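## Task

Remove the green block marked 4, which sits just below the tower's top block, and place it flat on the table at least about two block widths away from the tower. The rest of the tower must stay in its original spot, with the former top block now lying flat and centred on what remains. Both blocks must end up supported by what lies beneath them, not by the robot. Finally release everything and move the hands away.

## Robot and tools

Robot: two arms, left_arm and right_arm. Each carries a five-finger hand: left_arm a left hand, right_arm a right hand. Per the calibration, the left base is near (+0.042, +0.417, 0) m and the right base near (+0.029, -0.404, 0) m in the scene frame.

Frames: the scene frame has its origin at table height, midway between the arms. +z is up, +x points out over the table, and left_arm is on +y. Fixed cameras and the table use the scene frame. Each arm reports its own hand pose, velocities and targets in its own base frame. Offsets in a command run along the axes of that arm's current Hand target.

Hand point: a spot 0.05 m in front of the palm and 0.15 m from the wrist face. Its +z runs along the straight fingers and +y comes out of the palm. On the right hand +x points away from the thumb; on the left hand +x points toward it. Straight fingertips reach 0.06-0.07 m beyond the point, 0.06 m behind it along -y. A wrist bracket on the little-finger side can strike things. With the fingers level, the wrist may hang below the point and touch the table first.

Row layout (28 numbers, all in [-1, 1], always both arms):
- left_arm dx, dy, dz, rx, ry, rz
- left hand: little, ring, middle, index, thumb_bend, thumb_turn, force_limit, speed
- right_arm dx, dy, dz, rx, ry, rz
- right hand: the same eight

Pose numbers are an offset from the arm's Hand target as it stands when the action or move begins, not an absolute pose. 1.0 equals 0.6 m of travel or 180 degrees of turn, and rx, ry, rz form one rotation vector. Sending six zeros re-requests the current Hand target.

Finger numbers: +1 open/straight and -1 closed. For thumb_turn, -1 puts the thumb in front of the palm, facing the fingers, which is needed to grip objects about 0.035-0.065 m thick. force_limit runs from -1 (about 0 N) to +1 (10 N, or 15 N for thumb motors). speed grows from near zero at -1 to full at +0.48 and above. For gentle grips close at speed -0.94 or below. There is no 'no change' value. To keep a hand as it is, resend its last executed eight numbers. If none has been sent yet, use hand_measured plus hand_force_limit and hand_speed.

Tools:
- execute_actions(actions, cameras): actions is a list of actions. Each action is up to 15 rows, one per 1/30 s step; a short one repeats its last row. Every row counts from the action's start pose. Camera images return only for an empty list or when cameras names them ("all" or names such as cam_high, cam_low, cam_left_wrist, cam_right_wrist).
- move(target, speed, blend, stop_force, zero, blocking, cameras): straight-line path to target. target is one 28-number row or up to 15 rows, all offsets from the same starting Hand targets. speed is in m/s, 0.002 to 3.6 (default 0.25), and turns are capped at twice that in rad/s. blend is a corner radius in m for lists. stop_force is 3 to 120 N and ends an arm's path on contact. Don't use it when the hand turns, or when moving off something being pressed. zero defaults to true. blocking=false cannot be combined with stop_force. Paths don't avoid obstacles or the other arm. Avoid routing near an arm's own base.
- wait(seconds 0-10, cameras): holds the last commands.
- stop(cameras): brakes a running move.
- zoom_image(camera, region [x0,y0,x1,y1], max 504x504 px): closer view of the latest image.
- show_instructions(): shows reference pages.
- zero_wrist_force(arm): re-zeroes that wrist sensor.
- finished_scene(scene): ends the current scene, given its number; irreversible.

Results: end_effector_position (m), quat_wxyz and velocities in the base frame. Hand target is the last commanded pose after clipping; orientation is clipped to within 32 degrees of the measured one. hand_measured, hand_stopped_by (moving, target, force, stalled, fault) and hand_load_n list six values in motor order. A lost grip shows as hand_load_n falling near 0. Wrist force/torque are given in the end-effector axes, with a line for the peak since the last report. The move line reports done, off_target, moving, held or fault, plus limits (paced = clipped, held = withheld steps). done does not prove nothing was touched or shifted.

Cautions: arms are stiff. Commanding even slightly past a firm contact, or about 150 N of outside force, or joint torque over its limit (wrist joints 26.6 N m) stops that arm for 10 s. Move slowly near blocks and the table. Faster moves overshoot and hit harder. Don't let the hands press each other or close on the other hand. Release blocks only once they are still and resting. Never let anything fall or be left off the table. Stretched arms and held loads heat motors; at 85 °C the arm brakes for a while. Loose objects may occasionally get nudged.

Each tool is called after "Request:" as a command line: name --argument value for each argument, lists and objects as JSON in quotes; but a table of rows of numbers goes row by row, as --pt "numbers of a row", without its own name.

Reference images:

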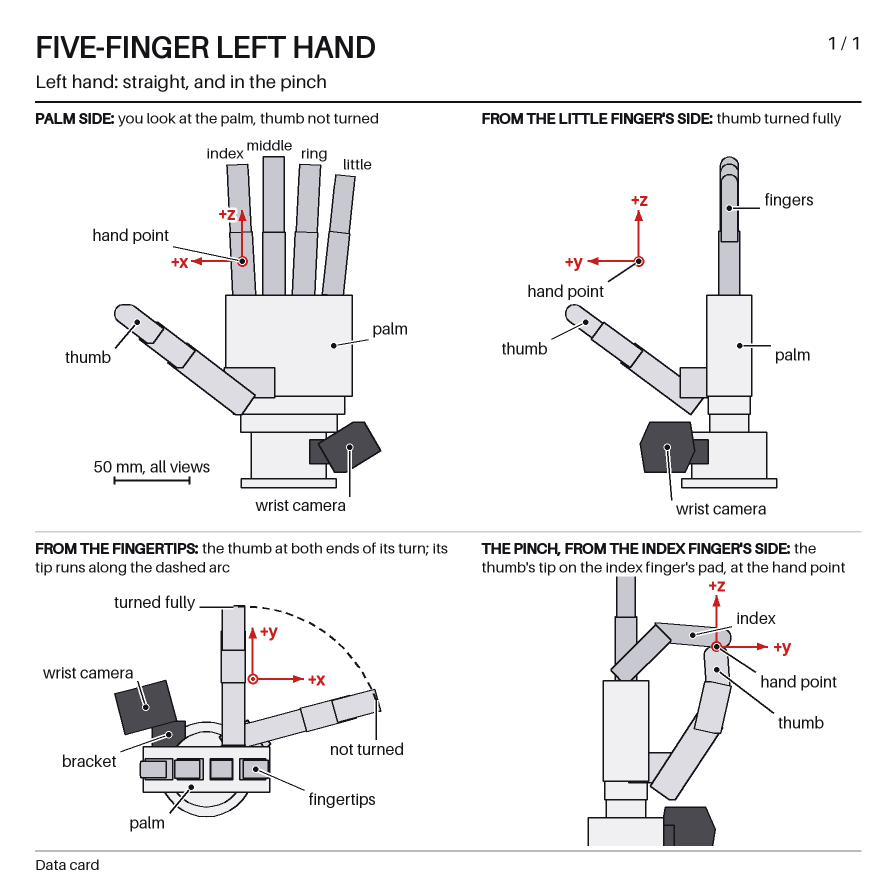

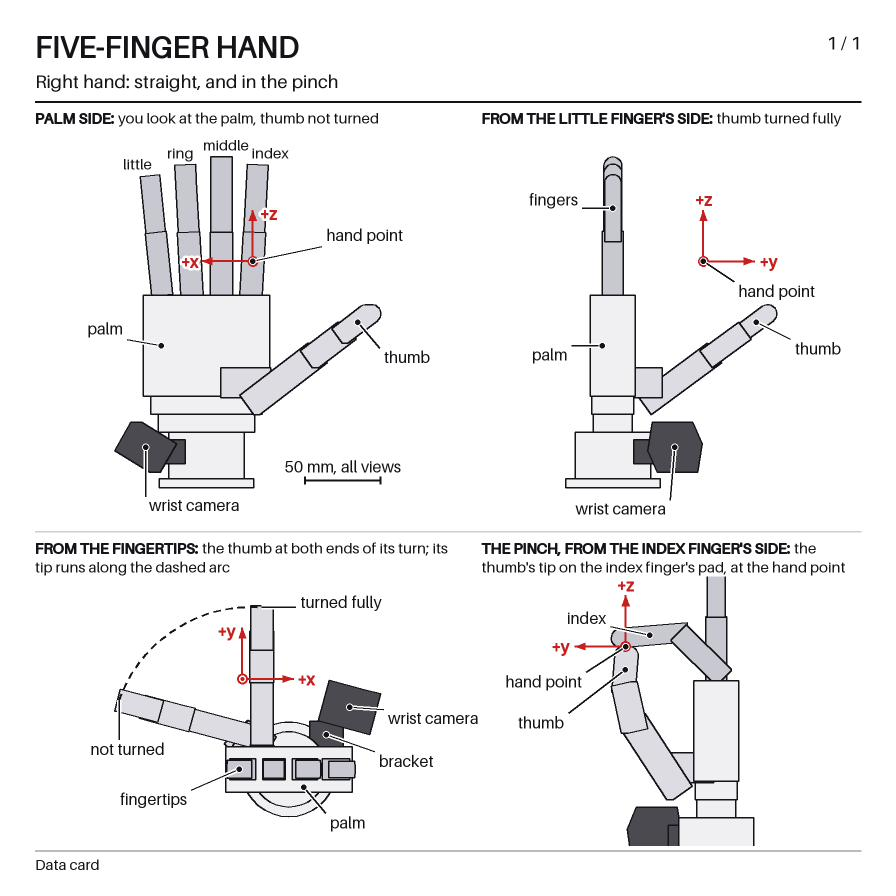

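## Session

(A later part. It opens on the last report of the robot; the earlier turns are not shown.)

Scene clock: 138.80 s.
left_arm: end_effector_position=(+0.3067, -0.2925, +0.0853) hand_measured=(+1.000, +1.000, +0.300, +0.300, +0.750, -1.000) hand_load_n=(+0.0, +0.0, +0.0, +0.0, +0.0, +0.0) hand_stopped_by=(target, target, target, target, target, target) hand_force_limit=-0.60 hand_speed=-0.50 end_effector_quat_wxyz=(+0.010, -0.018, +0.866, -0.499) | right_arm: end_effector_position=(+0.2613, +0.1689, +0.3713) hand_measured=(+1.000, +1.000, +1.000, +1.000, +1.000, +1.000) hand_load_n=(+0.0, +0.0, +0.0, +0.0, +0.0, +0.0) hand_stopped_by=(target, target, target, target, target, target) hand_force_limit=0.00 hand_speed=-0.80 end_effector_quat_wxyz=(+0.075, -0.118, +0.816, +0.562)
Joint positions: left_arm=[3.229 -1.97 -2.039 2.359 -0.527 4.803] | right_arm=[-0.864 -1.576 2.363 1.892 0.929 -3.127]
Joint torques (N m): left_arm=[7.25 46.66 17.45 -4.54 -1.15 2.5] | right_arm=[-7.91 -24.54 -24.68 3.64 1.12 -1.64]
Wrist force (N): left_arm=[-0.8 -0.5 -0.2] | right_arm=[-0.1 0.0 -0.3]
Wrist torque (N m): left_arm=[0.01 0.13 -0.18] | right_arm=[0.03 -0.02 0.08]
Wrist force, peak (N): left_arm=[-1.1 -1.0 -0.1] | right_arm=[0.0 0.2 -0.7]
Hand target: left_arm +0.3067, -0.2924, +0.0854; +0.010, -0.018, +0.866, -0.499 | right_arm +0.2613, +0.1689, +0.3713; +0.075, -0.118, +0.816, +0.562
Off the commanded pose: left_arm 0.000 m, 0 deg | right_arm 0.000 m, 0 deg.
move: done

Request:
move --pt "0 -0.1067 0.1848 0 0 0 1 1 0.3 0.3 0.75 -1 -0.6 -0.5 0 0 0 0 0 0 1 1 1 1 1 1 0 -0.8" --pt "0 -0.0195 0.2351 0 0 0 1 1 0.3 0.3 0.75 -1 -0.6 -0.5 0 0 0 0 0 0 1 1 1 1 1 1 0 -0.8" --pt "0 -0.0195 0.2351 0 0 0 1 1 0.3 0.3 0.5 -1 -0.6 -0.7 0 0 0 0 0 0 1 1 1 1 1 1 0 -0.8" --pt "0 -0.0195 0.2351 0 0 0 1 1 -0.3 -0.3 0.5 -1 -0.6 -0.88 0 0 0 0 0 0 1 1 1 1 1 1 0 -0.8" --speed '[0.15,0.12,0.1,0.1]' --blend '[0.01,0,0,0]' --cameras '["cam_left_wrist"]'

Request:
move --pt "0 -0.1299 -0.075 0 0 0 1 1 -0.3 -0.3 0.5 -1 -0.6 -0.88 0 0 0 0 0 0 1 1 1 1 1 1 0 -0.8" --pt "0.1998 -0.1278 -0.0786 0 0 0 1 1 -0.3 -0.3 0.5 -1 -0.6 -0.88 0 0 0 0 0 0 1 1 1 1 1 1 0 -0.8" --pt "0.1998 -0.0881 -0.0557 0 0 0 1 1 -0.3 -0.3 0.5 -1 -0.6 -0.88 0 0 0 0 0 0 1 1 1 1 1 1 0 -0.8" --speed 0.15 --blend '[0.02,0.01,0]' --cameras '["cam_low","cam_high","cam_left_wrist"]'

Request:
zoom_image --camera "cam_low" --region '[515, 220, 555, 260]'

Request:
zoom_image --camera "cam_left_wrist" --region '[180, 200, 380, 400]'

Request:
zoom_image --camera "cam_high" --region '[410, 145, 460, 195]'

Scene clock: 159.60 s.
left_arm: end_effector_position=(+0.3119, -0.4202, +0.0248) hand_measured=(+1.000, +1.000, +0.022, +0.000, +0.500, -1.000) hand_load_n=(+0.0, +0.0, +1.0, +2.0, +2.5, -0.5) hand_stopped_by=(target, target, force, force, target, target) hand_force_limit=-0.60 hand_speed=-0.88 end_effector_quat_wxyz=(+0.010, -0.018, +0.866, -0.499) | right_arm: end_effector_position=(+0.2613, +0.1689, +0.3713) hand_measured=(+1.000, +1.000, +1.000, +1.000, +1.000, +1.000) hand_load_n=(+0.0, +0.0, +0.0, +0.0, +0.0, +0.0) hand_stopped_by=(target, target, target, target, target, target) hand_force_limit=0.00 hand_speed=-0.80 end_effector_quat_wxyz=(+0.075, -0.118, +0.816, +0.562)
Joint positions: left_arm=[2.867 -2.073 -1.884 2.878 -0.605 4.135] | right_arm=[-0.864 -1.576 2.363 1.892 0.929 -3.127]
Joint torques (N m): left_arm=[-7.02 23.22 4.78 0.33 -1.16 -2.29] | right_arm=[-7.22 -24.63 -23.99 3.77 0.9 -1.73]
Wrist force (N): left_arm=[-0.4 -1.7 -0.6] | right_arm=[-0.2 -0.1 -0.4]
Wrist torque (N m): left_arm=[-0.04 0.11 0.00] | right_arm=[0.01 -0.01 0.07]
Wrist force, peak (N): left_arm=[-0.4 -2.0 -0.4] | right_arm=[-0.1 0.2 -0.7]
Hand target: left_arm +0.3119, -0.4202, +0.0248; +0.010, -0.018, +0.866, -0.499 | right_arm +0.2613, +0.1689, +0.3713; +0.075, -0.118, +0.816, +0.562
Off the commanded pose: left_arm 0.000 m, 0 deg | right_arm 0.000 m, 0 deg.
move: done
Images, in order (width x height): cam_left_wrist 616x616.

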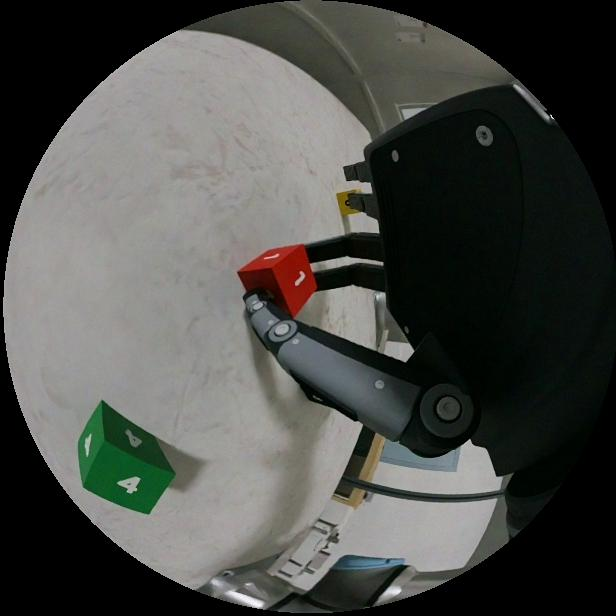

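Scene clock: 161.87 s.
left_arm: end_effector_position=(+0.1921, -0.4228, +0.0875) hand_measured=(+1.000, +1.000, +0.022, +0.000, +0.500, -1.000) hand_load_n=(+0.0, +0.0, +1.0, +1.5, +3.0, -0.5) hand_stopped_by=(target, target, force, force, target, target) hand_force_limit=-0.60 hand_speed=-0.88 end_effector_quat_wxyz=(+0.010, -0.018, +0.866, -0.499) | right_arm: end_effector_position=(+0.2613, +0.1689, +0.3713) hand_measured=(+1.000, +1.000, +1.000, +1.000, +1.000, +1.000) hand_load_n=(+0.0, +0.0, +0.0, +0.0, +0.0, +0.0) hand_stopped_by=(target, target, target, target, target, target) hand_force_limit=0.00 hand_speed=-0.80 end_effector_quat_wxyz=(+0.075, -0.118, +0.816, +0.562)
Joint positions: left_arm=[2.743 -1.746 -2.11 2.919 -0.672 3.958] | right_arm=[-0.864 -1.576 2.363 1.892 0.929 -3.127]
Joint torques (N m): left_arm=[-7.33 10.32 5.62 0.84 -1.56 -2.39] | right_arm=[-8.25 -23.95 -24.79 3.8 0.96 -1.47]
Wrist force (N): left_arm=[-0.5 -0.5 0.3] | right_arm=[0.1 0.1 -0.4]
Wrist torque (N m): left_arm=[0.00 0.09 -0.03] | right_arm=[0.04 -0.04 0.09]
Wrist force, peak (N): left_arm=[-0.4 -2.1 -0.8] | right_arm=[-0.2 0.2 -0.6]
Hand target: left_arm +0.1921, -0.4228, +0.0874; +0.010, -0.018, +0.866, -0.499 | right_arm +0.2613, +0.1689, +0.3713; +0.075, -0.118, +0.816, +0.562
Off the commanded pose: left_arm 0.000 m, 0 deg | right_arm 0.000 m, 0 deg.
move: done
Images, in order (width x height): cam_high 896x504, cam_low 896x504, cam_left_wrist 616x616.

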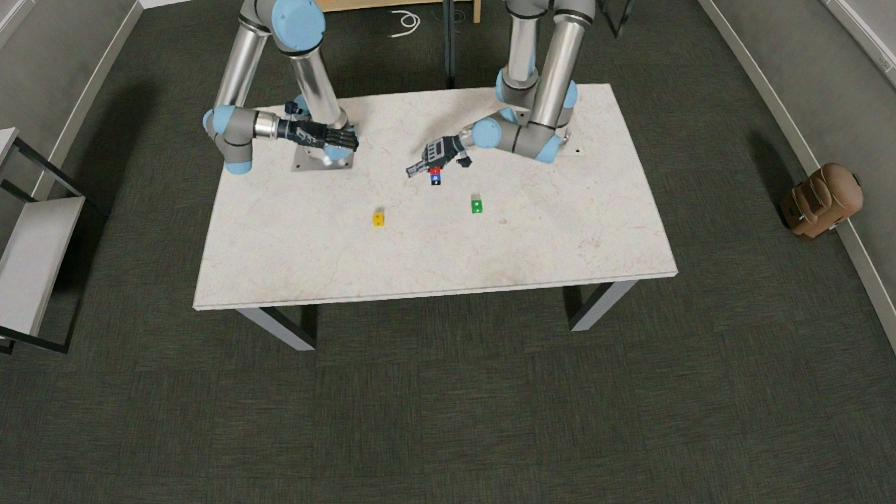

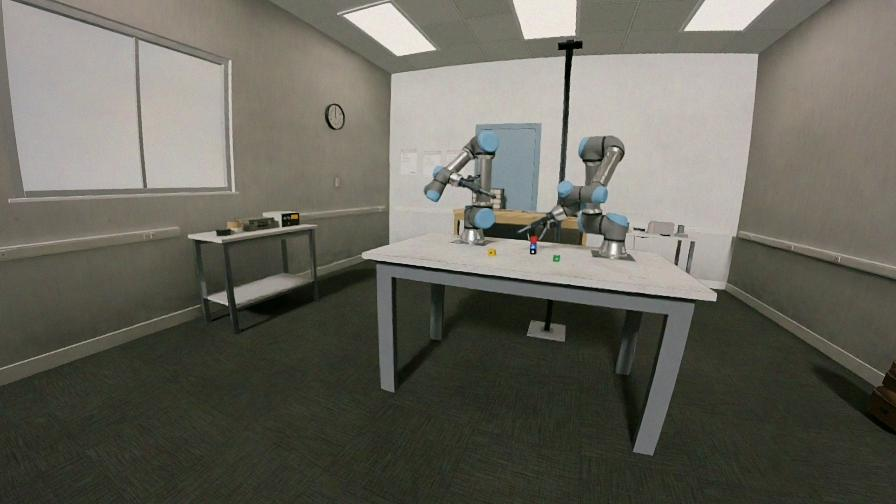

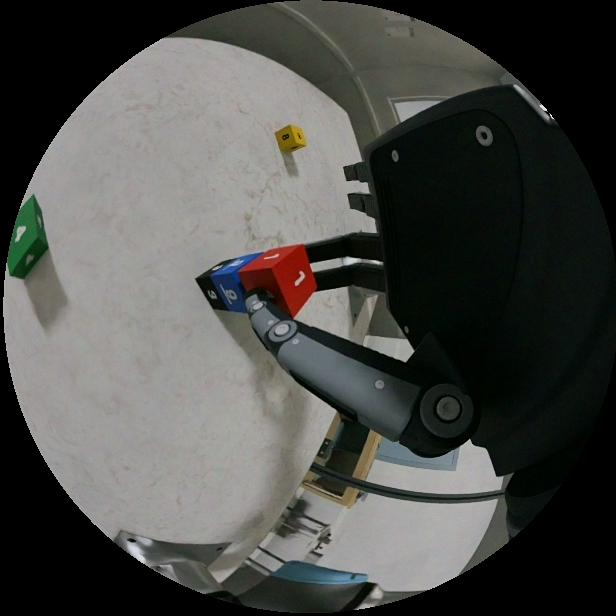

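Scaled by 12.600 from the camera's 896x504 image, which has a finer 1280x720 frame.

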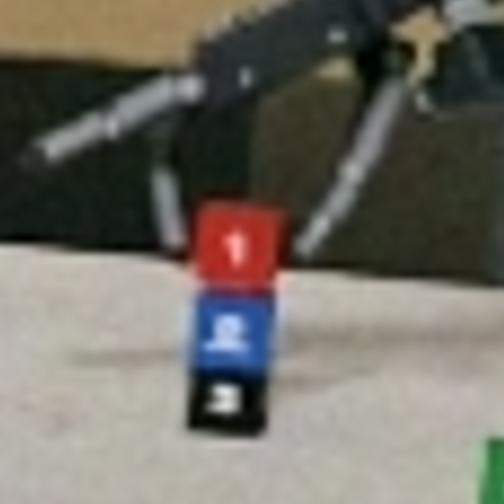

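Scaled by 2.520 from the camera's 616x616 image, which has a finer 880x880 frame.

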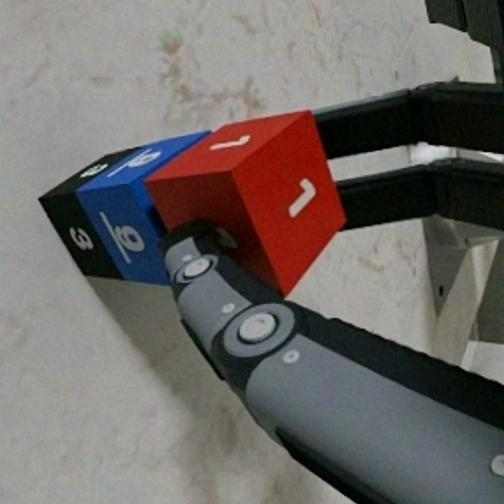

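Scaled by 10.080 from the camera's 896x504 image, which has a finer 1280x720 frame.

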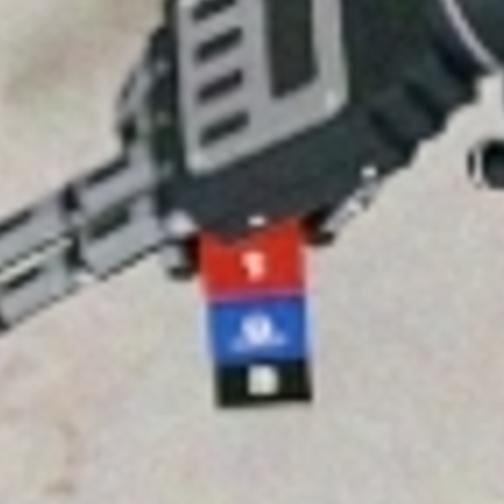

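Request:
move --target '[0,0.0137,0.0095,0,0,0,1,1,-0.3,-0.3,0.5,-1,-0.6,-0.88,0,0,0,0,0,0,1,1,1,1,1,1,0,-0.8]' --speed 0.012 --stop_force 3

Request:
move --pt "0 0 0 0 0 0 1 1 0.3 0.3 0.75 -1 -0.6 -0.6 0 0 0 0 0 0 1 1 1 1 1 1 0 -0.8" --pt "0 -0.1443 -0.0833 0 0 0 1 1 0.3 0.3 0.75 -1 -0.6 -0.6 0 0 0 0 0 0 1 1 1 1 1 1 0 -0.8" --pt "0 -0.1443 -0.2333 0 0 0 1 1 0.3 0.3 0.75 -1 -0.6 -0.6 0 0 0 0 0 0 1 1 1 1 1 1 0 -0.8" --speed '[0.1,0.12,0.2]' --blend '[0,0.02,0]' --cameras '["cam_low","cam_high","cam_left_wrist"]'

Request:
zoom_image --camera "cam_low" --region '[515, 220, 555, 260]'

Request:
zoom_image --camera "cam_high" --region '[410, 145, 460, 195]'

Scene clock: 178.27 s.
left_arm: end_effector_position=(+0.1921, -0.4233, +0.0810) hand_measured=(+1.000, +1.000, +0.022, +0.000, +0.500, -1.000) hand_load_n=(+0.0, -0.5, +1.5, +1.5, +2.5, +0.5) hand_stopped_by=(target, target, force, force, target, target) hand_force_limit=-0.60 hand_speed=-0.88 end_effector_quat_wxyz=(+0.010, -0.018, +0.866, -0.499) | right_arm: end_effector_position=(+0.2613, +0.1689, +0.3713) hand_measured=(+1.000, +1.000, +1.000, +1.000, +1.000, +1.000) hand_load_n=(+0.0, +0.0, +0.0, +0.0, +0.0, +0.0) hand_stopped_by=(target, target, target, target, target, target) hand_force_limit=0.00 hand_speed=-0.80 end_effector_quat_wxyz=(+0.075, -0.118, +0.816, +0.562)
Joint positions: left_arm=[2.741 -1.758 -2.117 2.939 -0.673 3.956] | right_arm=[-0.864 -1.576 2.363 1.892 0.929 -3.127]
Joint torques (N m): left_arm=[6.64 38.49 20.39 -3.47 2.92 1.55] | right_arm=[-7.67 -23.61 -24.92 3.86 0.9 -1.44]
Wrist force (N): left_arm=[-0.7 -0.6 0.2] | right_arm=[0.1 0.0 -0.5]
Wrist torque (N m): left_arm=[-0.01 0.11 -0.03] | right_arm=[0.04 -0.04 0.09]
Wrist force, peak (N): left_arm=[-0.7 -3.1 -1.3] | right_arm=[-0.2 0.0 -0.6]
Hand target: left_arm +0.1921, -0.4233, +0.0810; +0.010, -0.018, +0.866, -0.499 (not the last commanded pose) | right_arm +0.2613, +0.1689, +0.3713; +0.075, -0.118, +0.816, +0.562
Off the commanded pose: left_arm 0.004 m, 0 deg | right_arm 0.000 m, 0 deg.
move: contact (left_arm)

Scene clock: 181.23 s.
left_arm: end_effector_position=(+0.1890, -0.3458, +0.2261) hand_measured=(+1.000, +1.000, +0.300, +0.300, +0.750, -1.000) hand_load_n=(+0.0, +0.0, +0.0, +0.0, +0.0, +0.0) hand_stopped_by=(target, target, target, target, target, target) hand_force_limit=-0.60 hand_speed=-0.60 end_effector_quat_wxyz=(+0.010, -0.018, +0.866, -0.499) | right_arm: end_effector_position=(+0.2613, +0.1689, +0.3713) hand_measured=(+1.000, +1.000, +1.000, +1.000, +1.000, +1.000) hand_load_n=(+0.0, +0.0, +0.0, +0.0, +0.0, +0.0) hand_stopped_by=(target, target, target, target, target, target) hand_force_limit=0.00 hand_speed=-0.80 end_effector_quat_wxyz=(+0.075, -0.118, +0.816, +0.562)
Joint positions: left_arm=[3.028 -1.49 -2.063 2.242 -0.546 4.41] | right_arm=[-0.864 -1.576 2.363 1.892 0.929 -3.127]
Joint torques (N m): left_arm=[6.6 1.28 8.46 -4 3.37 2.24] | right_arm=[-6.74 -23.47 -24.83 3.76 1 -1.42]
Wrist force (N): left_arm=[-0.2 -0.7 -0.4] | right_arm=[-0.2 0.1 -0.3]
Wrist torque (N m): left_arm=[0.03 0.07 -0.10] | right_arm=[0.04 -0.01 0.07]
Wrist force, peak (N): left_arm=[-0.9 -1.0 -0.1] | right_arm=[-0.1 -0.2 -0.6]
Hand target: left_arm +0.1890, -0.3457, +0.2261; +0.010, -0.018, +0.866, -0.499 | right_arm +0.2613, +0.1689, +0.3713; +0.075, -0.118, +0.816, +0.562
Off the commanded pose: left_arm 0.000 m, 0 deg | right_arm 0.000 m, 0 deg.
move: done
Images, in order (width x height): cam_high 896x504, cam_low 896x504, cam_left_wrist 616x616.

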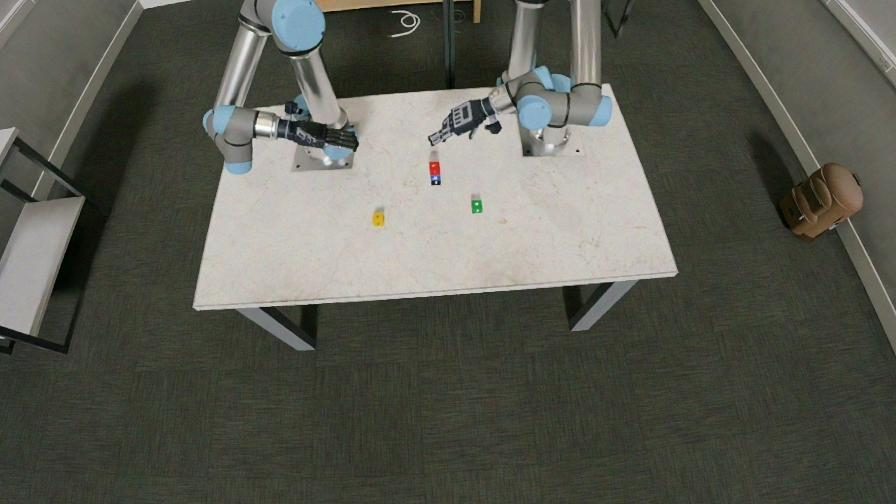

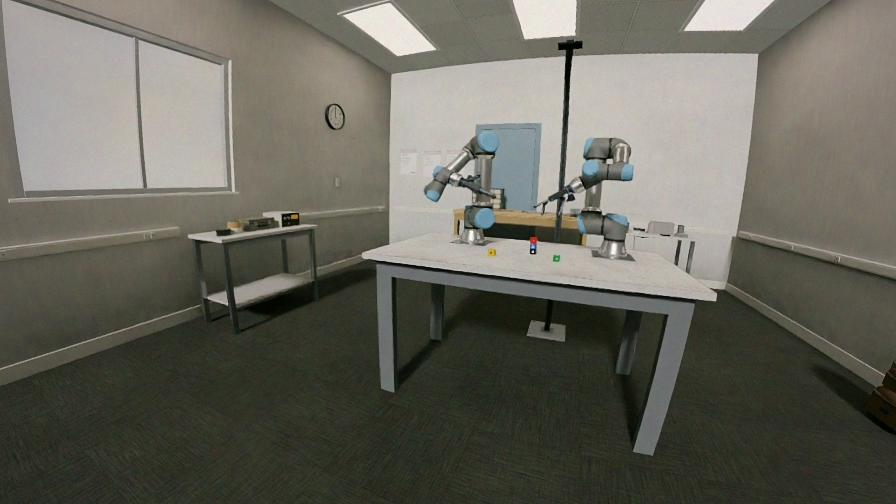

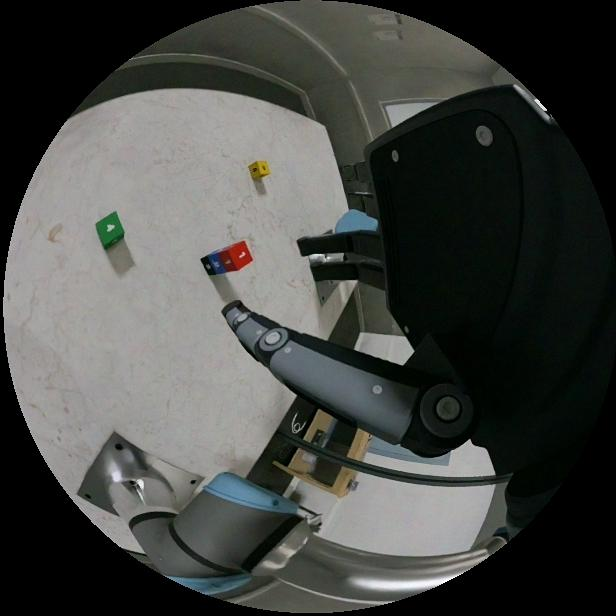

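Scaled by 12.600 from the camera's 896x504 image, which has a finer 1280x720 frame.

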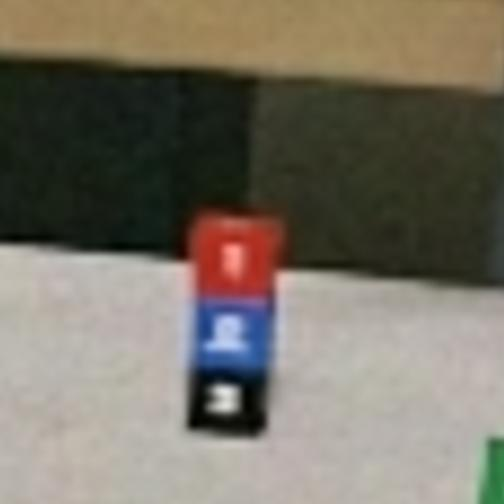

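Scaled by 10.080 from the camera's 896x504 image, which has a finer 1280x720 frame.

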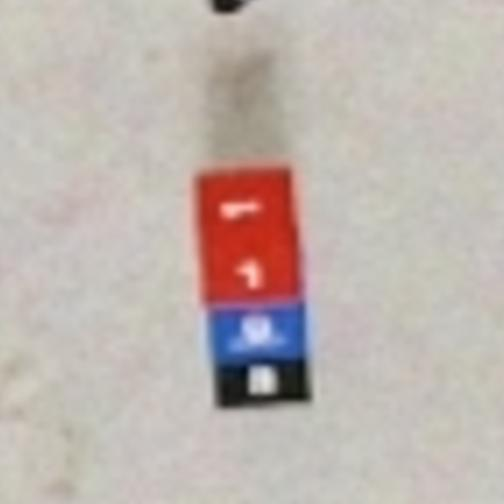

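Request:
finished_scene --scene 2

The scene is finished: the task was done.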